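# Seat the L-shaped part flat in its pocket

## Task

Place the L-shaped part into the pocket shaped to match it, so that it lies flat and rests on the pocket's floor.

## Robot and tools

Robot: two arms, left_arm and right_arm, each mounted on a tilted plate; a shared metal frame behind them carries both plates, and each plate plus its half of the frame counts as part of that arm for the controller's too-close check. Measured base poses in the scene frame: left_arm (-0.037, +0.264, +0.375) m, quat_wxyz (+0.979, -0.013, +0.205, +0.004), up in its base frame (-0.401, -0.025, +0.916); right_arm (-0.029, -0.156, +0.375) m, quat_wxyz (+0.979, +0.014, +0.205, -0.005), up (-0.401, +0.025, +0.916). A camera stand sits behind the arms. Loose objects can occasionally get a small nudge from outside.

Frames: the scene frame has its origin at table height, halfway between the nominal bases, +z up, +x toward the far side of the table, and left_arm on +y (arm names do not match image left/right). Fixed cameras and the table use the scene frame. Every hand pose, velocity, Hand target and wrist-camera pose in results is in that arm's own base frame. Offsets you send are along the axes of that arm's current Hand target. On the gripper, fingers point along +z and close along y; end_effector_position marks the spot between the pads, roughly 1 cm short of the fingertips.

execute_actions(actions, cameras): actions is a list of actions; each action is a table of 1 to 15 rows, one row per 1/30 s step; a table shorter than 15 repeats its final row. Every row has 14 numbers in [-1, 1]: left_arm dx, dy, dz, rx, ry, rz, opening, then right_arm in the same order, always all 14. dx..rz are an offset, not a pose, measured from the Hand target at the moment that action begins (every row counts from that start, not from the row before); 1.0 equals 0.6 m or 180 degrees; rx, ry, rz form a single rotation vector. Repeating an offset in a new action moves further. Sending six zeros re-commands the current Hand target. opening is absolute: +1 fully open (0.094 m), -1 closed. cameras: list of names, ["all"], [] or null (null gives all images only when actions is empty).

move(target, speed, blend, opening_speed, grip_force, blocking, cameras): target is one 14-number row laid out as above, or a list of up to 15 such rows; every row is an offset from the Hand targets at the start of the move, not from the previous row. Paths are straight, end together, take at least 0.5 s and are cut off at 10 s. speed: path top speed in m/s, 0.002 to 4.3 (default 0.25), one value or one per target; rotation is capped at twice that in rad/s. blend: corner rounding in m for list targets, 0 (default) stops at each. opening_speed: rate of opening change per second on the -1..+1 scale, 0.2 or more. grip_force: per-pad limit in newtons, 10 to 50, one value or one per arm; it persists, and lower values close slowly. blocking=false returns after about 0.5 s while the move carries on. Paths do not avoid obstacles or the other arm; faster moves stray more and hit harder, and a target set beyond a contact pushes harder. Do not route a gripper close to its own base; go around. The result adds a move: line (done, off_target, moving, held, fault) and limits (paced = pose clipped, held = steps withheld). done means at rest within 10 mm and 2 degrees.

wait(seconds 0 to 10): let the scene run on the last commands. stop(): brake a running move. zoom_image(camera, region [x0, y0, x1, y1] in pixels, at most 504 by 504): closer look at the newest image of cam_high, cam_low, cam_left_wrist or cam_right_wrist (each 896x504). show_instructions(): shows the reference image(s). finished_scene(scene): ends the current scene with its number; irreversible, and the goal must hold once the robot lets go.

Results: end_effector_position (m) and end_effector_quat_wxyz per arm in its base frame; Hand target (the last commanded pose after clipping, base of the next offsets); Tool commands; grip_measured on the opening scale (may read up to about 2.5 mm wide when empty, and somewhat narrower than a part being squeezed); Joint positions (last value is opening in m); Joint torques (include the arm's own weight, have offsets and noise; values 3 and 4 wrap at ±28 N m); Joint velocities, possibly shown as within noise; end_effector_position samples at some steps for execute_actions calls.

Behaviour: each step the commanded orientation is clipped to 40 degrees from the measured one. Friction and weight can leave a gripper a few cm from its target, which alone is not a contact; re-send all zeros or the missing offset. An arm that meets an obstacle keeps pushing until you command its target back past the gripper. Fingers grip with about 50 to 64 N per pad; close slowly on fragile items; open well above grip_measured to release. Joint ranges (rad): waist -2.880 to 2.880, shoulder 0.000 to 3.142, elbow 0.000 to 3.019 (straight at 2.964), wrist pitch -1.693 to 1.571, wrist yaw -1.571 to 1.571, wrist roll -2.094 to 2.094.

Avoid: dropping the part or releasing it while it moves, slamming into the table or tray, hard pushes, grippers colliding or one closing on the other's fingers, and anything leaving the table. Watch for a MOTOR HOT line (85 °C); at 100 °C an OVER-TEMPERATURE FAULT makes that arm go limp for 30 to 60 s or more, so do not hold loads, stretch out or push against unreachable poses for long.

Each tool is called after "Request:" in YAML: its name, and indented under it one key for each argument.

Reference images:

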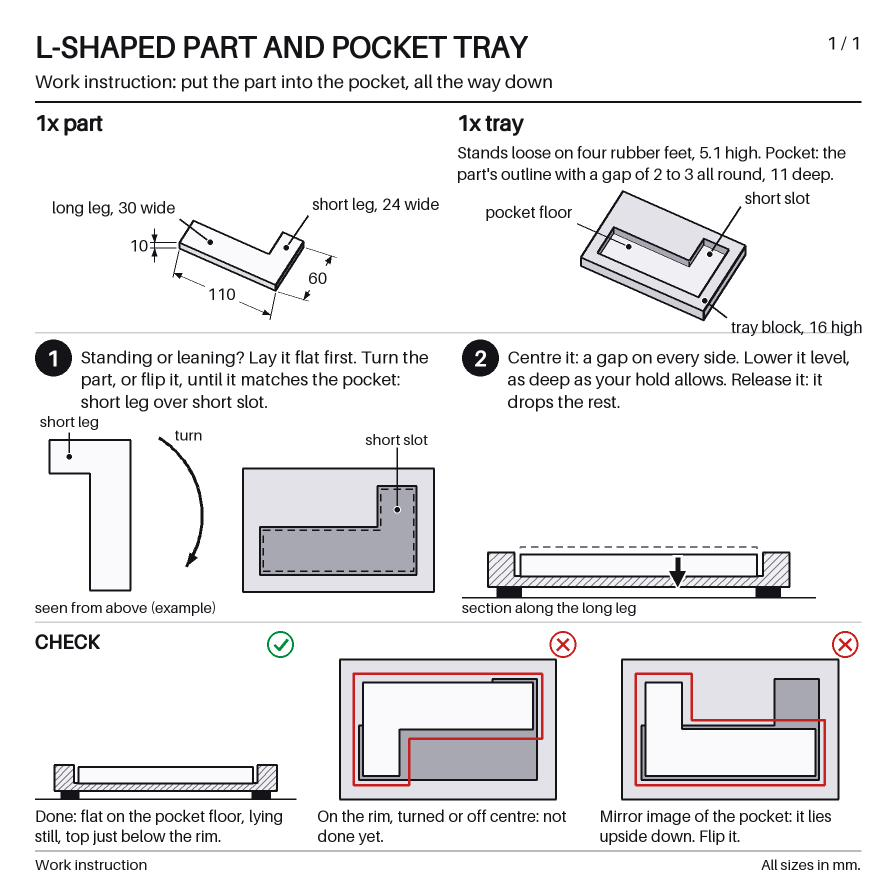

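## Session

Request:
execute_actions:
  actions: []

Scene clock: 0.00 s.
left_arm: end_effector_position=(+0.4678, -0.2416, -0.0326) grip_measured=+1.000 end_effector_quat_wxyz=(+0.290, +0.313, +0.902, -0.061) | right_arm: end_effector_position=(+0.3625, +0.0321, +0.1146) grip_measured=+1.000 end_effector_quat_wxyz=(+0.385, +0.707, +0.592, +0.019)
Joint positions: left_arm=[-0.461 1.786 0.82 -0.005 0.045 0.194 0.094] | right_arm=[0.417 1.225 0.666 -0.694 0.739 2.041 0.094]
Joint velocities: within noise
Joint torques (N m): no reading
Heat: left arm: hottest shoulder 27 °C; right arm: hottest shoulder 25 °C.
Hand target: left_arm +0.4715, -0.2436, -0.0293; +0.295, +0.313, +0.901, -0.061 | right_arm +0.3681, +0.0348, +0.1223; +0.388, +0.708, +0.589, +0.029
Tool commands: left_gripper/opening=+1.0 right_gripper/opening=+1.0

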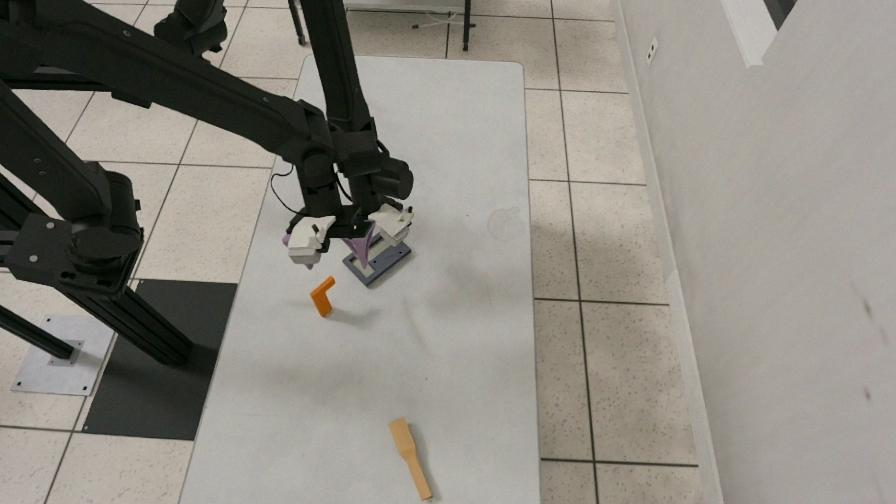

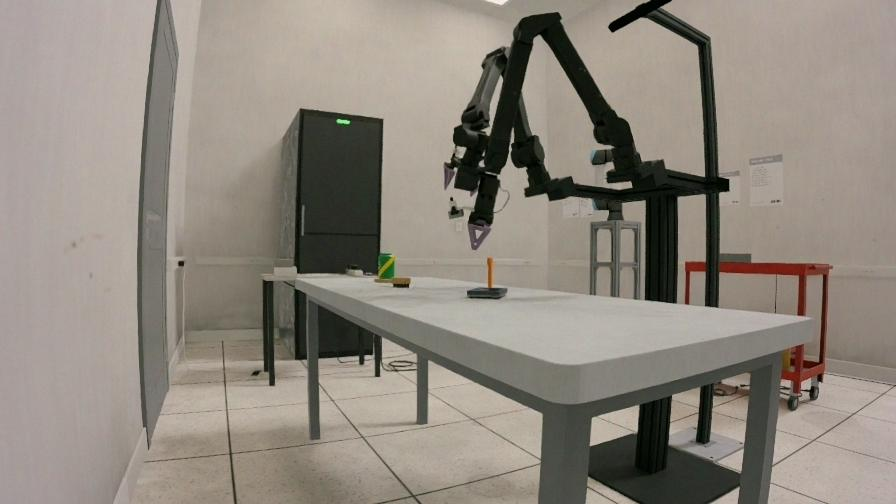

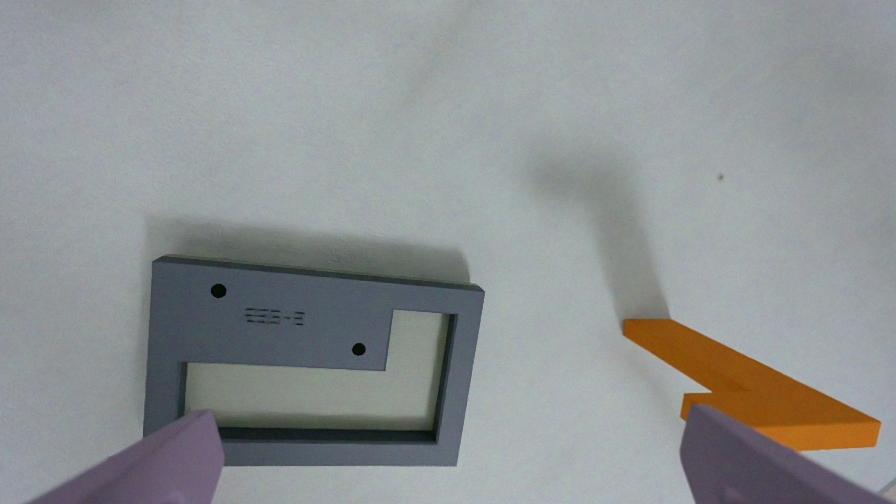

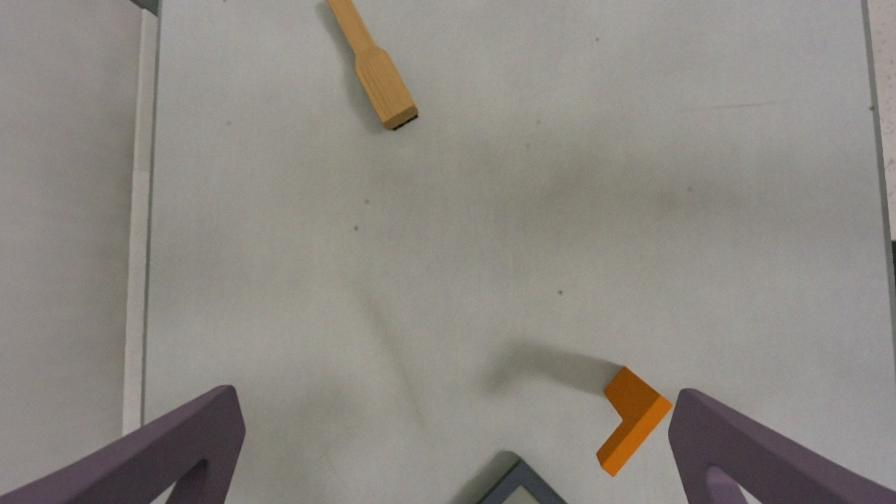

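Request:
zoom_image:
  camera: "cam_high"
  region: [270, 200, 430, 340]

Request:
zoom_image:
  camera: "cam_low"
  region: [440, 230, 540, 310]

Request:
zoom_image:
  camera: "cam_left_wrist"
  region: [580, 280, 896, 470]

Request:
zoom_image:
  camera: "cam_right_wrist"
  region: [460, 320, 720, 490]

Scaled by 3.150 from the camera's 896x504 image, which has a finer 1280x720 frame.

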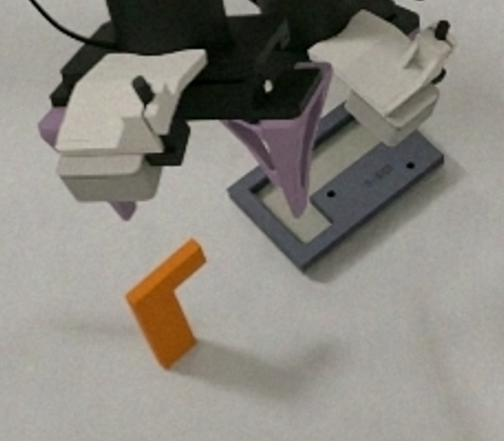

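Scaled by 5.040 from the camera's 896x504 image, which has a finer 1280x720 frame.

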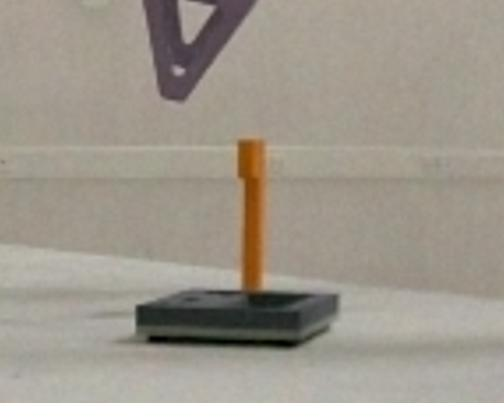

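Scaled by 1.595 from the camera's 896x504 image, which has a finer 1280x720 frame.

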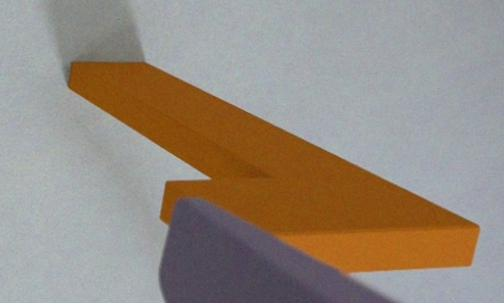

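Scaled by 1.938 from the camera's 896x504 image, which has a finer 1280x720 frame.

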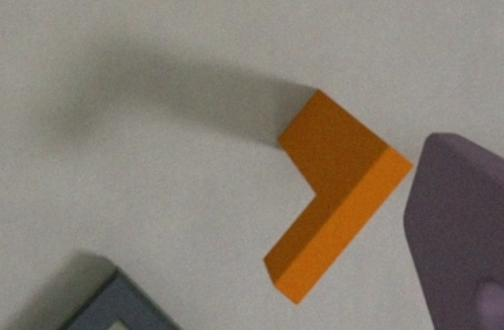

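Request:
move:
  target:
    - [0,0,0,0,0,0,1,-0.4285,-0.2455,0.182,-0.0797,0.1802,-0.5111,1]
  speed: 0.3
  cameras: ["cam_left_wrist", "cam_high"]

Scene clock: 9.30 s.
left_arm: end_effector_position=(+0.4678, -0.2416, -0.0326) grip_measured=+1.000 end_effector_quat_wxyz=(+0.290, +0.313, +0.902, -0.061) | right_arm: end_effector_position=(+0.2191, -0.2264, +0.0554) grip_measured=+1.000 end_effector_quat_wxyz=(+0.198, -0.002, +0.980, -0.004)
Joint positions: left_arm=[-0.461 1.786 0.82 -0.005 0.045 0.194 0.094] | right_arm=[-0.977 1.181 0.571 -0.722 -0.324 -0.942 0.094]
Joint torques (N m): left_arm=[-2.26 -14.39 2.32 1.36 0.13 0.01] | right_arm=[-2.96 -6.48 6.83 -0.24 -0.15 -0.27]
Heat: left arm: hottest shoulder 28 °C; right arm: hottest shoulder 26 °C.
Hand target: left_arm +0.4715, -0.2436, -0.0293; +0.295, +0.313, +0.901, -0.061 | right_arm +0.2244, -0.2411, +0.0673; +0.205, -0.004, +0.979, -0.014
Off the commanded pose: left_arm 0.005 m, 1 deg | right_arm 0.020 m, 1 deg.
move: off_target (right_arm)
Images, in order (width x height): cam_high 896x504, cam_left_wrist 896x504.

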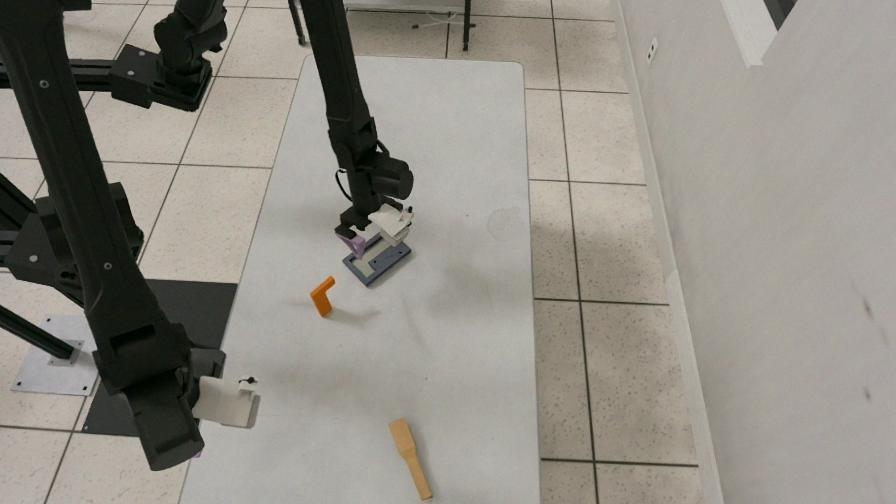

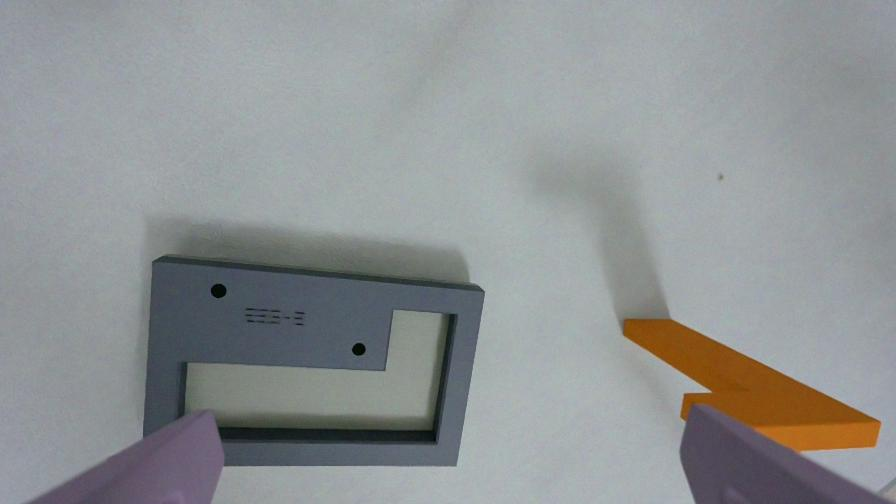

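Request:
move:
  target:
    - [0.1792,-0.1338,-0.0445,-0.037,-0.154,0.0585,1,0,0,0,0,0,0,1]
    - [0.19,-0.2232,0.0698,-0.037,-0.154,0.0585,1,0,0,0,0,0,0,1]
  speed: 0.2
  blend: 0.03
  cameras: ["cam_left_wrist", "cam_high"]

Scene clock: 16.10 s.
left_arm: end_effector_position=(+0.3432, -0.2978, -0.1371) grip_measured=+1.000 end_effector_quat_wxyz=(+0.521, +0.353, +0.776, -0.050) | right_arm: end_effector_position=(+0.2191, -0.2263, +0.0554) grip_measured=+1.000 end_effector_quat_wxyz=(+0.199, -0.002, +0.980, -0.004)
Joint positions: left_arm=[-0.811 2.375 0.53 1.357 -0.257 0.197 0.094] | right_arm=[-0.977 1.181 0.571 -0.722 -0.324 -0.943 0.094]
Joint torques (N m): left_arm=[-4.66 -10.23 -3.14 2.91 -0.05 -0.09] | right_arm=[-2.96 -6.53 6.93 -0.32 -0.14 -0.22]
Heat: left arm: hottest shoulder 28 °C; right arm: hottest shoulder 26 °C.
Hand target: left_arm +0.3400, -0.3024, -0.1385; +0.524, +0.352, +0.774, -0.055 | right_arm +0.2245, -0.2410, +0.0673; +0.205, -0.004, +0.979, -0.014
Off the commanded pose: left_arm 0.006 m, 1 deg | right_arm 0.020 m, 1 deg.
move: off_target (right_arm)
Images, in order (width x height): cam_high 896x504, cam_left_wrist 896x504.

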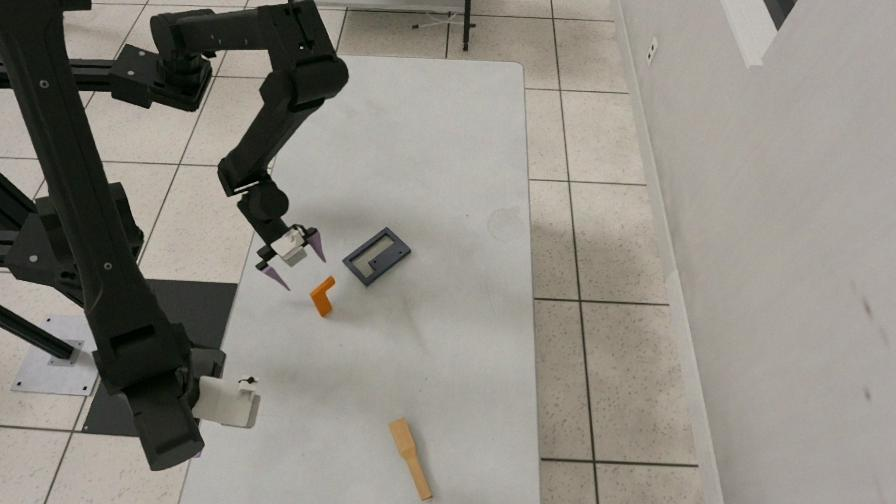

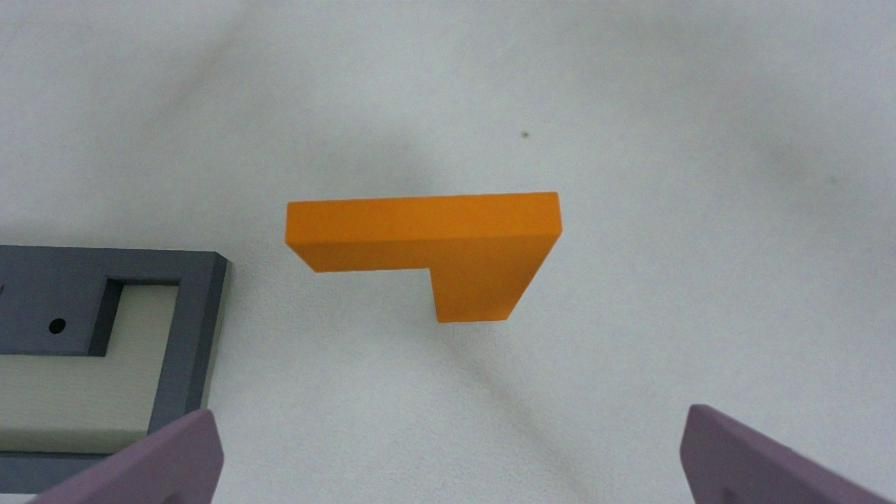

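Nice view. Let me zoom to measure.

Request:
zoom_image:
  camera: "cam_left_wrist"
  region: [270, 180, 590, 340]

Request:
zoom_image:
  camera: "cam_left_wrist"
  region: [0, 230, 260, 504]

Scaled by 1.575 from the camera's 896x504 image, which has a finer 1280x720 frame.

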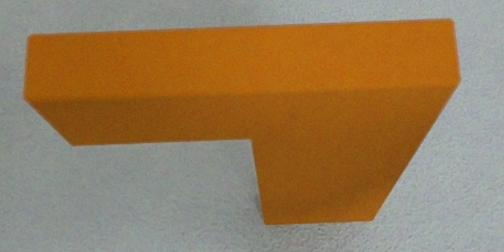

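Scaled by 1.839 from the camera's 896x504 image, which has a finer 1280x720 frame.

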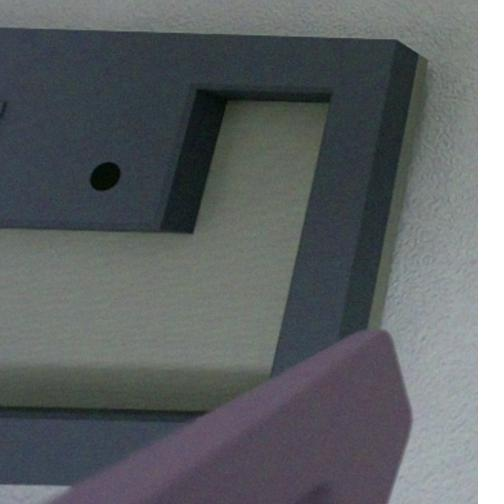

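Request:
move:
  target:
    - [0,-0.0157,0.072,-0.0093,0,-0.0095,1,0,0,0,0,0,0,1]
  speed: 0.12
  cameras: ["cam_left_wrist"]

Request:
zoom_image:
  camera: "cam_left_wrist"
  region: [180, 260, 680, 504]

Scene clock: 19.73 s.
left_arm: end_effector_position=(+0.3751, -0.3243, -0.1524) grip_measured=+1.000 end_effector_quat_wxyz=(+0.535, +0.327, +0.777, -0.049) | right_arm: end_effector_position=(+0.2191, -0.2263, +0.0554) grip_measured=+1.000 end_effector_quat_wxyz=(+0.199, -0.002, +0.980, -0.004)
Joint positions: left_arm=[-0.814 2.423 0.657 1.309 -0.293 0.166 0.094] | right_arm=[-0.977 1.181 0.571 -0.722 -0.324 -0.943 0.094]
Joint torques (N m): left_arm=[-5.48 -11.16 -2.45 1.91 -0.08 -0.11] | right_arm=[-2.61 -6.59 6.87 -0.2 -0.14 -0.22]
Heat: left arm: hottest shoulder 28 °C; right arm: hottest shoulder 26 °C.
Hand target: left_arm +0.3675, -0.3291, -0.1604; +0.528, +0.333, +0.780, -0.052 | right_arm +0.2245, -0.2410, +0.0673; +0.205, -0.004, +0.979, -0.014
Off the commanded pose: left_arm 0.012 m, 1 deg | right_arm 0.020 m, 1 deg.
move: off_target (left_arm, right_arm)
Images, in order (width x height): cam_left_wrist 896x504.

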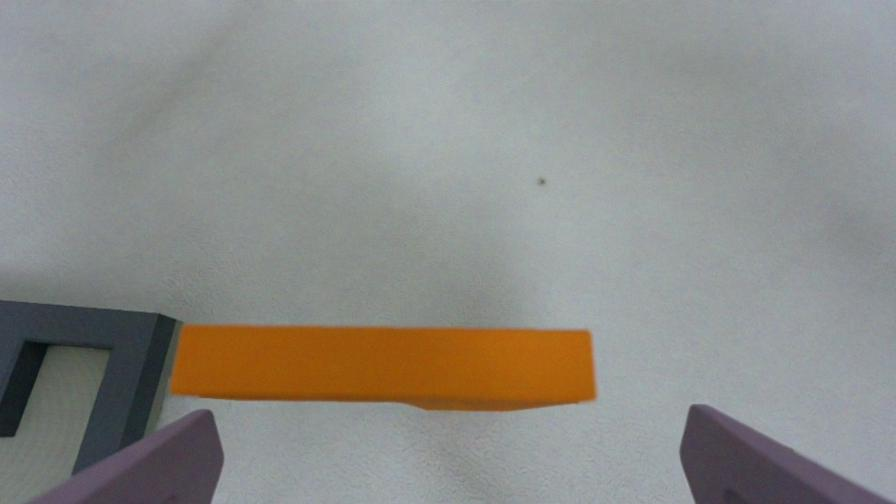

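Scaled by 1.008 from the camera's 896x504 image, which has a finer 1280x720 frame.

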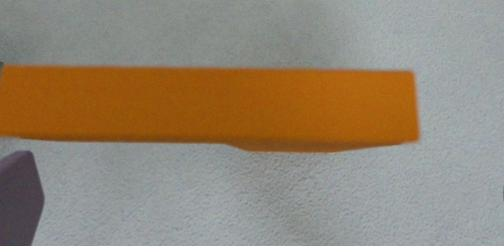

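Request:
move:
  target:
    - [0.006,-0.001,0.0437,0,0,0,1,0,0,0,0,0,0,1]
  speed: 0.1
  cameras: ["cam_left_wrist"]

Request:
zoom_image:
  camera: "cam_left_wrist"
  region: [150, 330, 650, 504]

Scene clock: 22.23 s.
left_arm: end_effector_position=(+0.3884, -0.3416, -0.1666) grip_measured=+1.000 end_effector_quat_wxyz=(+0.535, +0.330, +0.776, -0.055) | right_arm: end_effector_position=(+0.2191, -0.2263, +0.0554) grip_measured=+1.000 end_effector_quat_wxyz=(+0.199, -0.002, +0.980, -0.004)
Joint positions: left_arm=[-0.814 2.459 0.73 1.275 -0.28 0.165 0.094] | right_arm=[-0.977 1.181 0.571 -0.722 -0.324 -0.943 0.094]
Joint torques (N m): left_arm=[-3.72 -11.4 -2.15 1.89 0.14 0.01] | right_arm=[-2.78 -6.3 6.99 -0.17 -0.12 -0.22]
Heat: left arm: hottest shoulder 28 °C; right arm: hottest shoulder 26 °C.
Hand target: left_arm +0.3870, -0.3392, -0.1751; +0.528, +0.333, +0.780, -0.052 | right_arm +0.2245, -0.2410, +0.0673; +0.205, -0.004, +0.979, -0.014
Off the commanded pose: left_arm 0.009 m, 1 deg | right_arm 0.020 m, 1 deg.
move: off_target (right_arm)
Images, in order (width x height): cam_left_wrist 896x504.

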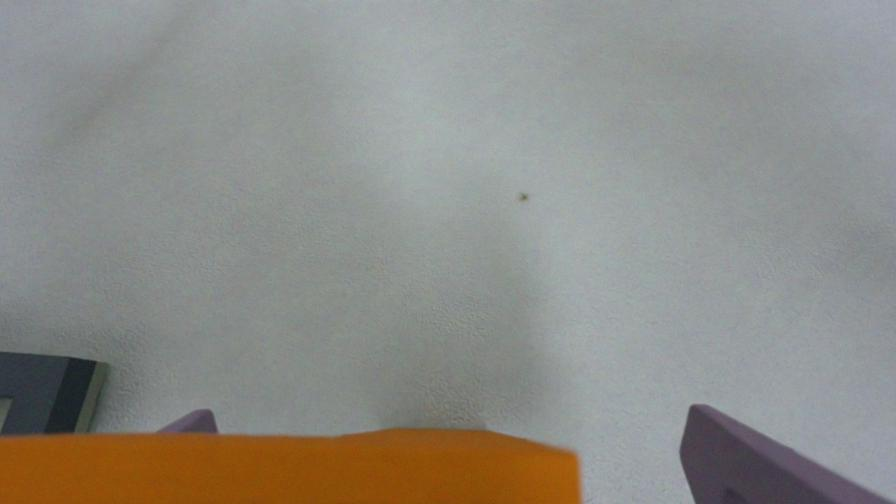

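Scaled by 1.008 from the camera's 896x504 image, which has a finer 1280x720 frame.

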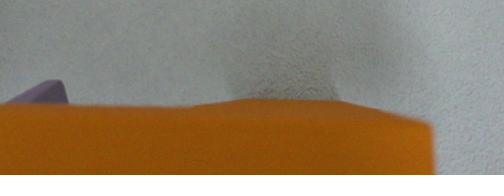

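Request:
zoom_image:
  camera: "cam_left_wrist"
  region: [340, 400, 620, 504]

Request:
zoom_image:
  camera: "cam_left_wrist"
  region: [0, 400, 280, 504]

Scaled by 1.800 from the camera's 896x504 image, which has a finer 1280x720 frame.

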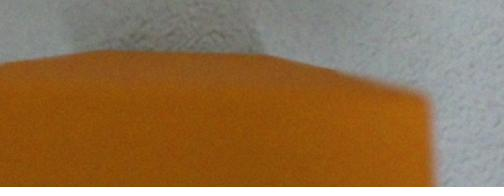

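Scaled by 1.800 from the camera's 896x504 image, which has a finer 1280x720 frame.

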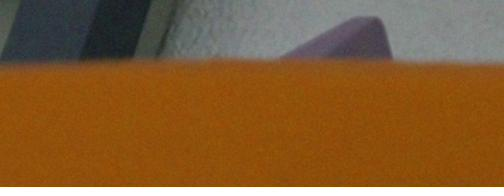

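Request:
move:
  target:
    - [0.007,0.012,0.0,0,0,0,1,0,0,0,0,0,0,1]
  speed: 0.1
  cameras: ["cam_left_wrist"]

Request:
zoom_image:
  camera: "cam_left_wrist"
  region: [340, 400, 620, 504]

Scene clock: 25.97 s.
left_arm: end_effector_position=(+0.3869, -0.3407, -0.1710) grip_measured=+1.000 end_effector_quat_wxyz=(+0.530, +0.335, +0.777, -0.059) | right_arm: end_effector_position=(+0.2191, -0.2263, +0.0554) grip_measured=+1.000 end_effector_quat_wxyz=(+0.199, -0.002, +0.980, -0.004)
Joint positions: left_arm=[-0.809 2.467 0.73 1.274 -0.262 0.168 0.094] | right_arm=[-0.977 1.181 0.571 -0.722 -0.324 -0.943 0.094]
Joint torques (N m): left_arm=[-2.49 -11.52 -2.59 2.52 0.12 0.07] | right_arm=[-2.61 -6.42 6.87 -0.23 -0.12 -0.21]
Heat: left arm: hottest shoulder 28 °C; right arm: hottest shoulder 26 °C.
Hand target: left_arm +0.3903, -0.3316, -0.1768; +0.528, +0.333, +0.780, -0.052 | right_arm +0.2245, -0.2410, +0.0673; +0.205, -0.004, +0.979, -0.014
Off the commanded pose: left_arm 0.011 m, 1 deg | right_arm 0.020 m, 1 deg.
move: off_target (left_arm, right_arm)
Images, in order (width x height): cam_left_wrist 896x504.

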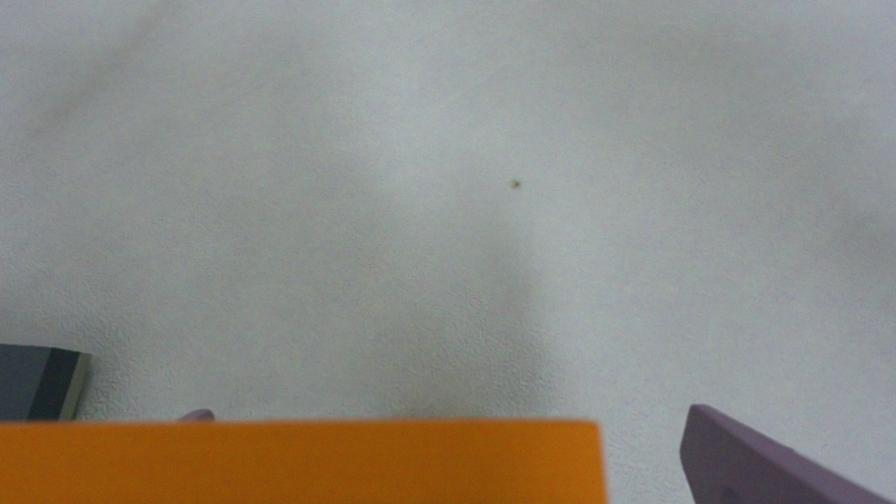

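Scaled by 1.800 from the camera's 896x504 image, which has a finer 1280x720 frame.

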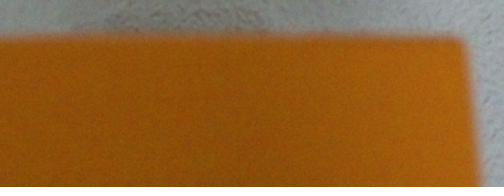

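Request:
move:
  target:
    - [0.0,0.005,0.0,0,0,0,1,0,0,0,0,0,0,1]
  speed: 0.1
  cameras: ["cam_left_wrist"]

Request:
zoom_image:
  camera: "cam_left_wrist"
  region: [340, 400, 620, 504]

Scene clock: 27.93 s.
left_arm: end_effector_position=(+0.3890, -0.3386, -0.1711) grip_measured=+1.000 end_effector_quat_wxyz=(+0.530, +0.335, +0.777, -0.059) | right_arm: end_effector_position=(+0.2191, -0.2263, +0.0554) grip_measured=+1.000 end_effector_quat_wxyz=(+0.199, -0.002, +0.980, -0.004)
Joint positions: left_arm=[-0.801 2.467 0.73 1.274 -0.255 0.171 0.094] | right_arm=[-0.977 1.181 0.571 -0.722 -0.324 -0.943 0.094]
Joint torques (N m): left_arm=[-2.49 -11.52 -2.85 2.58 0.15 0.11] | right_arm=[-2.84 -6.59 6.83 -0.29 -0.13 -0.21]
Heat: left arm: hottest shoulder 28 °C; right arm: hottest shoulder 26 °C.
Hand target: left_arm +0.3921, -0.3293, -0.1760; +0.528, +0.333, +0.780, -0.052 | right_arm +0.2245, -0.2410, +0.0673; +0.205, -0.004, +0.979, -0.014
Off the commanded pose: left_arm 0.011 m, 1 deg | right_arm 0.020 m, 1 deg.
move: off_target (left_arm, right_arm)
Images, in order (width x height): cam_left_wrist 896x504.

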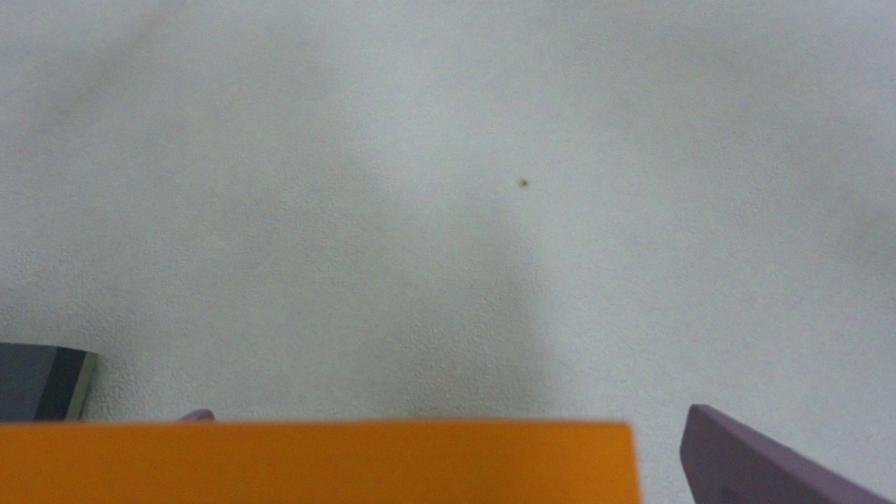

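Scaled by 1.800 from the camera's 896x504 image, which has a finer 1280x720 frame.

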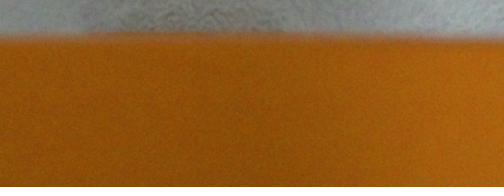

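Request:
move:
  target:
    - [0.0,-0.001,0.0,0,0,0,-0.55,0,0,0,0,0,0,1]
  speed: 0.1
  grip_force: 35
  opening_speed: 0.6
  cameras: ["cam_left_wrist", "cam_low"]

Scene clock: 31.80 s.
left_arm: end_effector_position=(+0.3889, -0.3387, -0.1711) grip_measured=-0.361 end_effector_quat_wxyz=(+0.530, +0.335, +0.777, -0.059) | right_arm: end_effector_position=(+0.2191, -0.2263, +0.0554) grip_measured=+1.000 end_effector_quat_wxyz=(+0.199, -0.002, +0.980, -0.004)
Joint positions: left_arm=[-0.801 2.467 0.73 1.274 -0.254 0.172 0.03] | right_arm=[-0.977 1.181 0.571 -0.722 -0.324 -0.943 0.094]
Joint torques (N m): left_arm=[-2.73 -11.52 -2.8 2.55 0.09 0.07] | right_arm=[-2.9 -6.3 6.82 -0.31 -0.16 -0.22]
Heat: left arm: hottest shoulder 28 °C; right arm: hottest shoulder 26 °C.
Hand target: left_arm +0.3917, -0.3298, -0.1761; +0.528, +0.333, +0.780, -0.052 | right_arm +0.2245, -0.2410, +0.0673; +0.205, -0.004, +0.979, -0.014
Off the commanded pose: left_arm 0.011 m, 1 deg | right_arm 0.020 m, 1 deg.
grip_force (N): 35, 35
move: off_target (left_arm, right_arm)
Images, in order (width x height): cam_low 896x504, cam_left_wrist 896x504.

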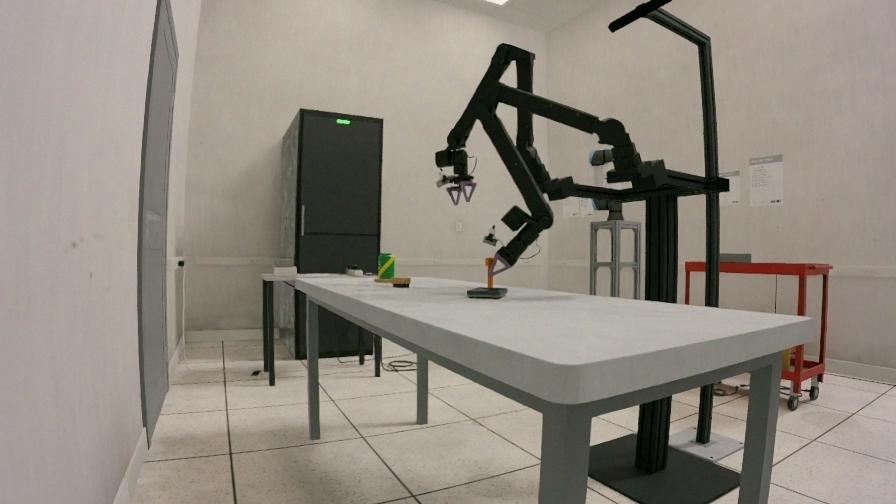

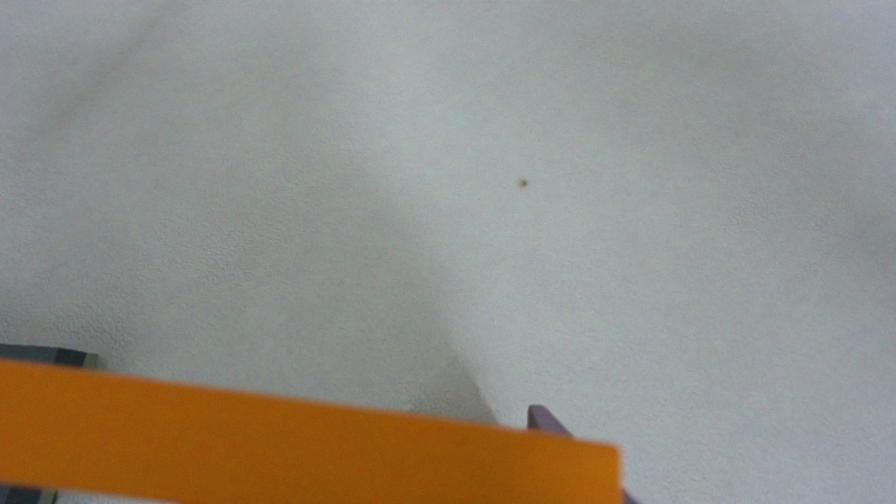

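Request:
zoom_image:
  camera: "cam_left_wrist"
  region: [0, 330, 330, 504]

Request:
zoom_image:
  camera: "cam_left_wrist"
  region: [330, 330, 660, 504]

Request:
zoom_image:
  camera: "cam_low"
  region: [450, 230, 540, 305]

Scaled by 1.527 from the camera's 896x504 image, which has a finer 1280x720 frame.

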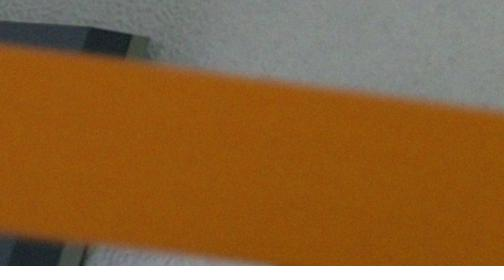

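Scaled by 1.527 from the camera's 896x504 image, which has a finer 1280x720 frame.

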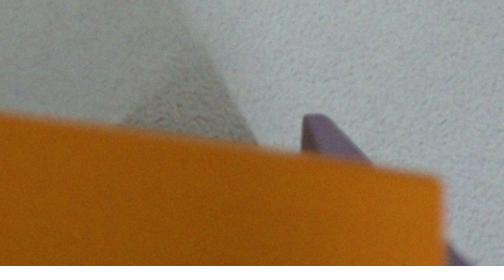

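Scaled by 5.600 from the camera's 896x504 image, which has a finer 1280x720 frame.

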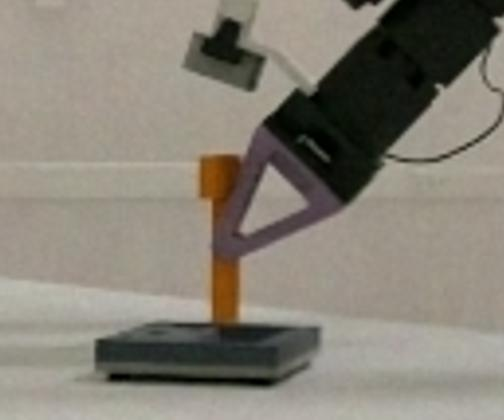

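Request:
move:
  target:
    - [-0.036,0,-0.035,0,0,0,-0.55,0,0,0,0,0,0,1]
  speed: 0.06
  cameras: ["cam_left_wrist", "cam_low", "cam_high"]

Request:
zoom_image:
  camera: "cam_low"
  region: [450, 220, 540, 305]

Request:
zoom_image:
  camera: "cam_high"
  region: [220, 180, 420, 340]

Scene clock: 41.43 s.
left_arm: end_effector_position=(+0.3876, -0.3328, -0.1506) grip_measured=-0.362 end_effector_quat_wxyz=(+0.533, +0.330, +0.777, -0.052) | right_arm: end_effector_position=(+0.2191, -0.2263, +0.0554) grip_measured=+1.000 end_effector_quat_wxyz=(+0.199, -0.002, +0.980, -0.004)
Joint positions: left_arm=[-0.801 2.406 0.688 1.261 -0.273 0.172 0.03] | right_arm=[-0.977 1.181 0.571 -0.722 -0.324 -0.943 0.094]
Joint torques (N m): left_arm=[-4.78 -13.51 -4.05 1.92 -0.06 -0.04] | right_arm=[-3.25 -6.48 6.87 -0.27 -0.15 -0.22]
Heat: left arm: hottest shoulder 29 °C; right arm: hottest shoulder 26 °C.
Hand target: left_arm +0.3800, -0.3307, -0.1484; +0.528, +0.333, +0.780, -0.052 | right_arm +0.2245, -0.2410, +0.0673; +0.205, -0.004, +0.979, -0.014
Off the commanded pose: left_arm 0.008 m, 1 deg | right_arm 0.020 m, 1 deg.
grip_force (N): 35, 35
move: off_target (right_arm)
Images, in order (width x height): cam_high 896x504, cam_low 896x504, cam_left_wrist 896x504.

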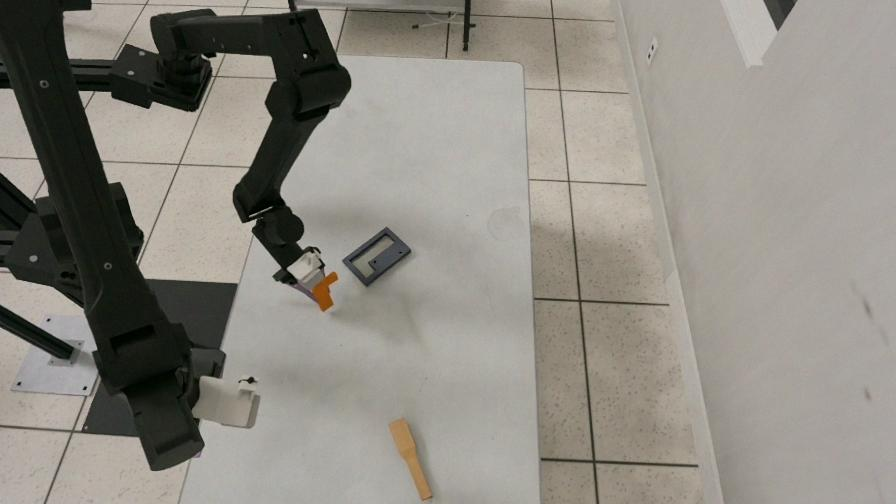

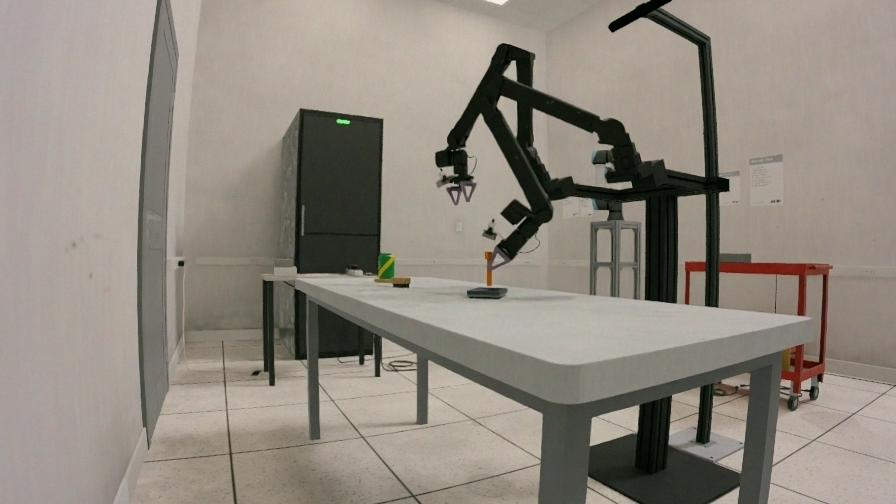

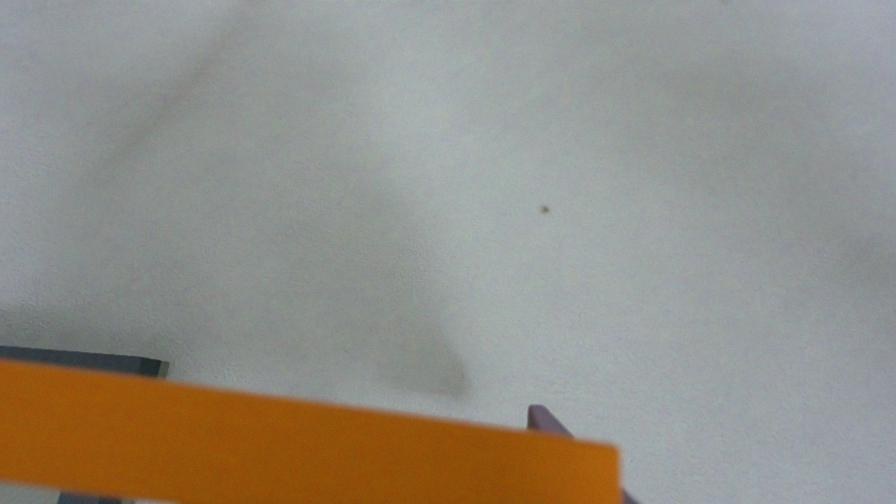

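Scaled by 5.600 from the camera's 896x504 image, which has a finer 1280x720 frame.

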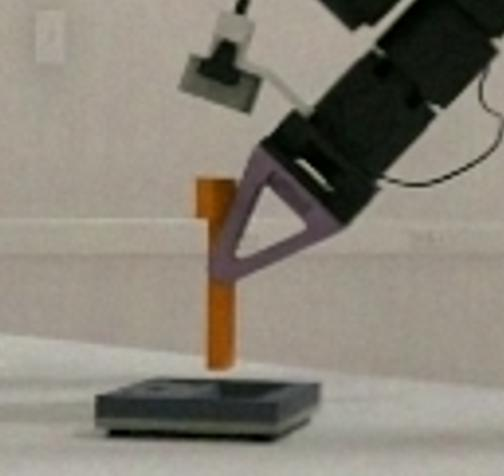

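Scaled by 2.520 from the camera's 896x504 image, which has a finer 1280x720 frame.

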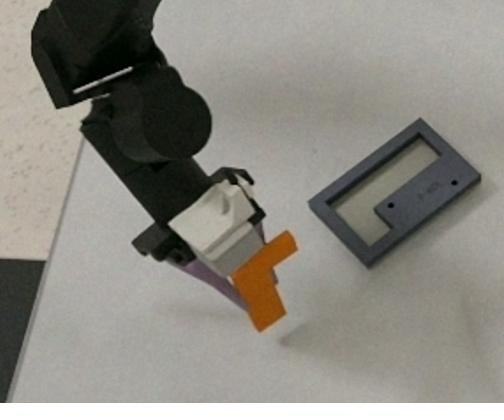

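Request:
move:
  target:
    - [-0.086,-0.0066,-0.0789,-0.0286,0.249,-0.069,-0.55,0,0,0,0,0,0,1]
    - [0.0115,-0.0168,0.0002,-0.0426,0.3706,-0.0643,-0.55,0,0,0,0,0,0,1]
  speed: 0.2
  blend: 0.03
  cameras: ["cam_left_wrist", "cam_low", "cam_high"]

Request:
zoom_image:
  camera: "cam_low"
  region: [450, 220, 540, 305]

Request:
zoom_image:
  camera: "cam_high"
  region: [220, 180, 420, 340]

Scene clock: 50.60 s.
left_arm: end_effector_position=(+0.3656, -0.3387, -0.1541) grip_measured=-0.362 end_effector_quat_wxyz=(+0.030, +0.208, +0.968, +0.137) | right_arm: end_effector_position=(+0.2191, -0.2263, +0.0554) grip_measured=+1.000 end_effector_quat_wxyz=(+0.199, -0.002, +0.980, -0.004)
Joint positions: left_arm=[-0.836 2.202 1.258 -0.74 -0.258 -0.426 0.03] | right_arm=[-0.977 1.181 0.571 -0.722 -0.324 -0.943 0.094]
Joint torques (N m): left_arm=[-4.19 -15.79 2.93 -0.55 0.08 -0.07] | right_arm=[-2.78 -6.71 6.94 -0.25 -0.14 -0.21]
Heat: left arm: hottest shoulder 30 °C; right arm: hottest shoulder 26 °C.
Hand target: left_arm +0.3727, -0.3353, -0.1571; +0.026, +0.197, +0.970, +0.139 | right_arm +0.2245, -0.2410, +0.0673; +0.205, -0.004, +0.979, -0.014
Off the commanded pose: left_arm 0.008 m, 1 deg | right_arm 0.020 m, 1 deg.
grip_force (N): 35, 35
move: off_target (right_arm)
Images, in order (width x height): cam_high 896x504, cam_low 896x504, cam_left_wrist 896x504.

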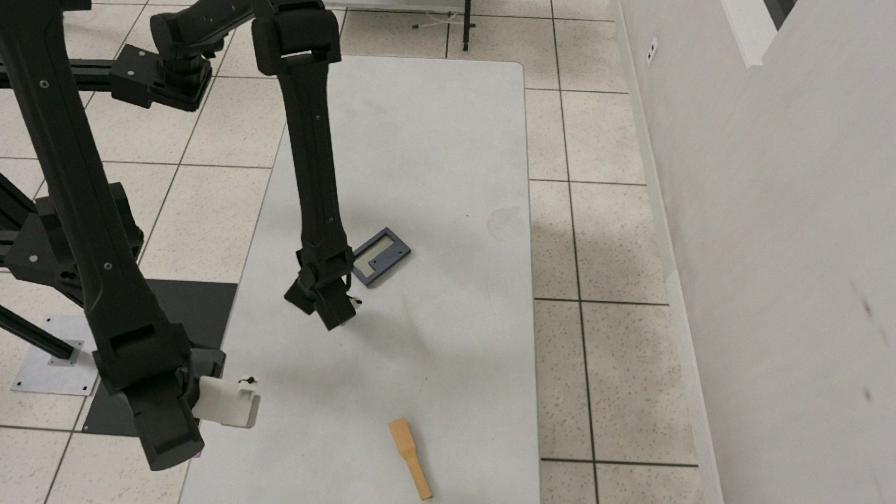

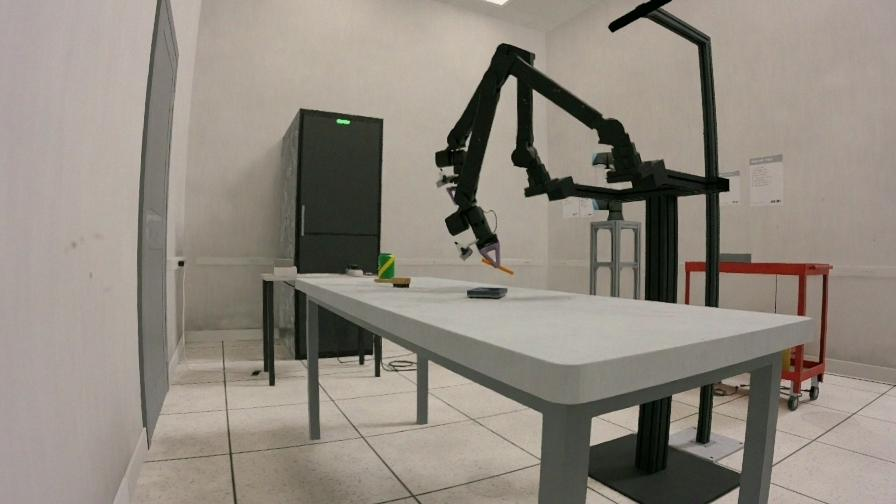

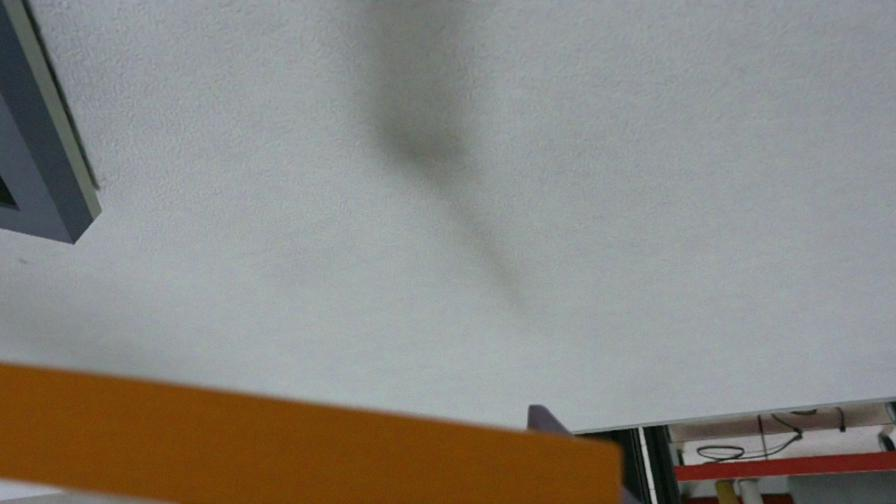

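Scaled by 5.600 from the camera's 896x504 image, which has a finer 1280x720 frame.

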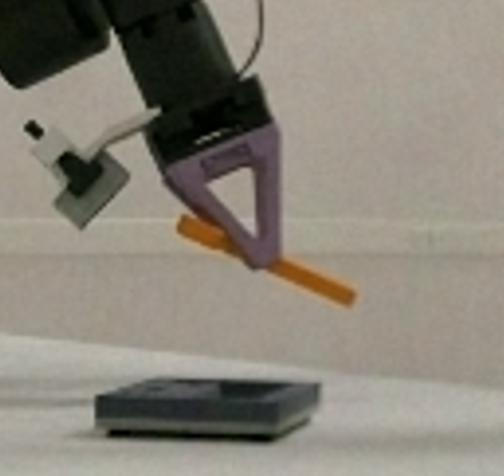

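Scaled by 2.520 from the camera's 896x504 image, which has a finer 1280x720 frame.

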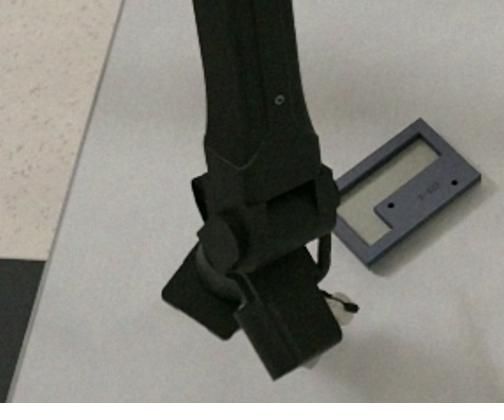

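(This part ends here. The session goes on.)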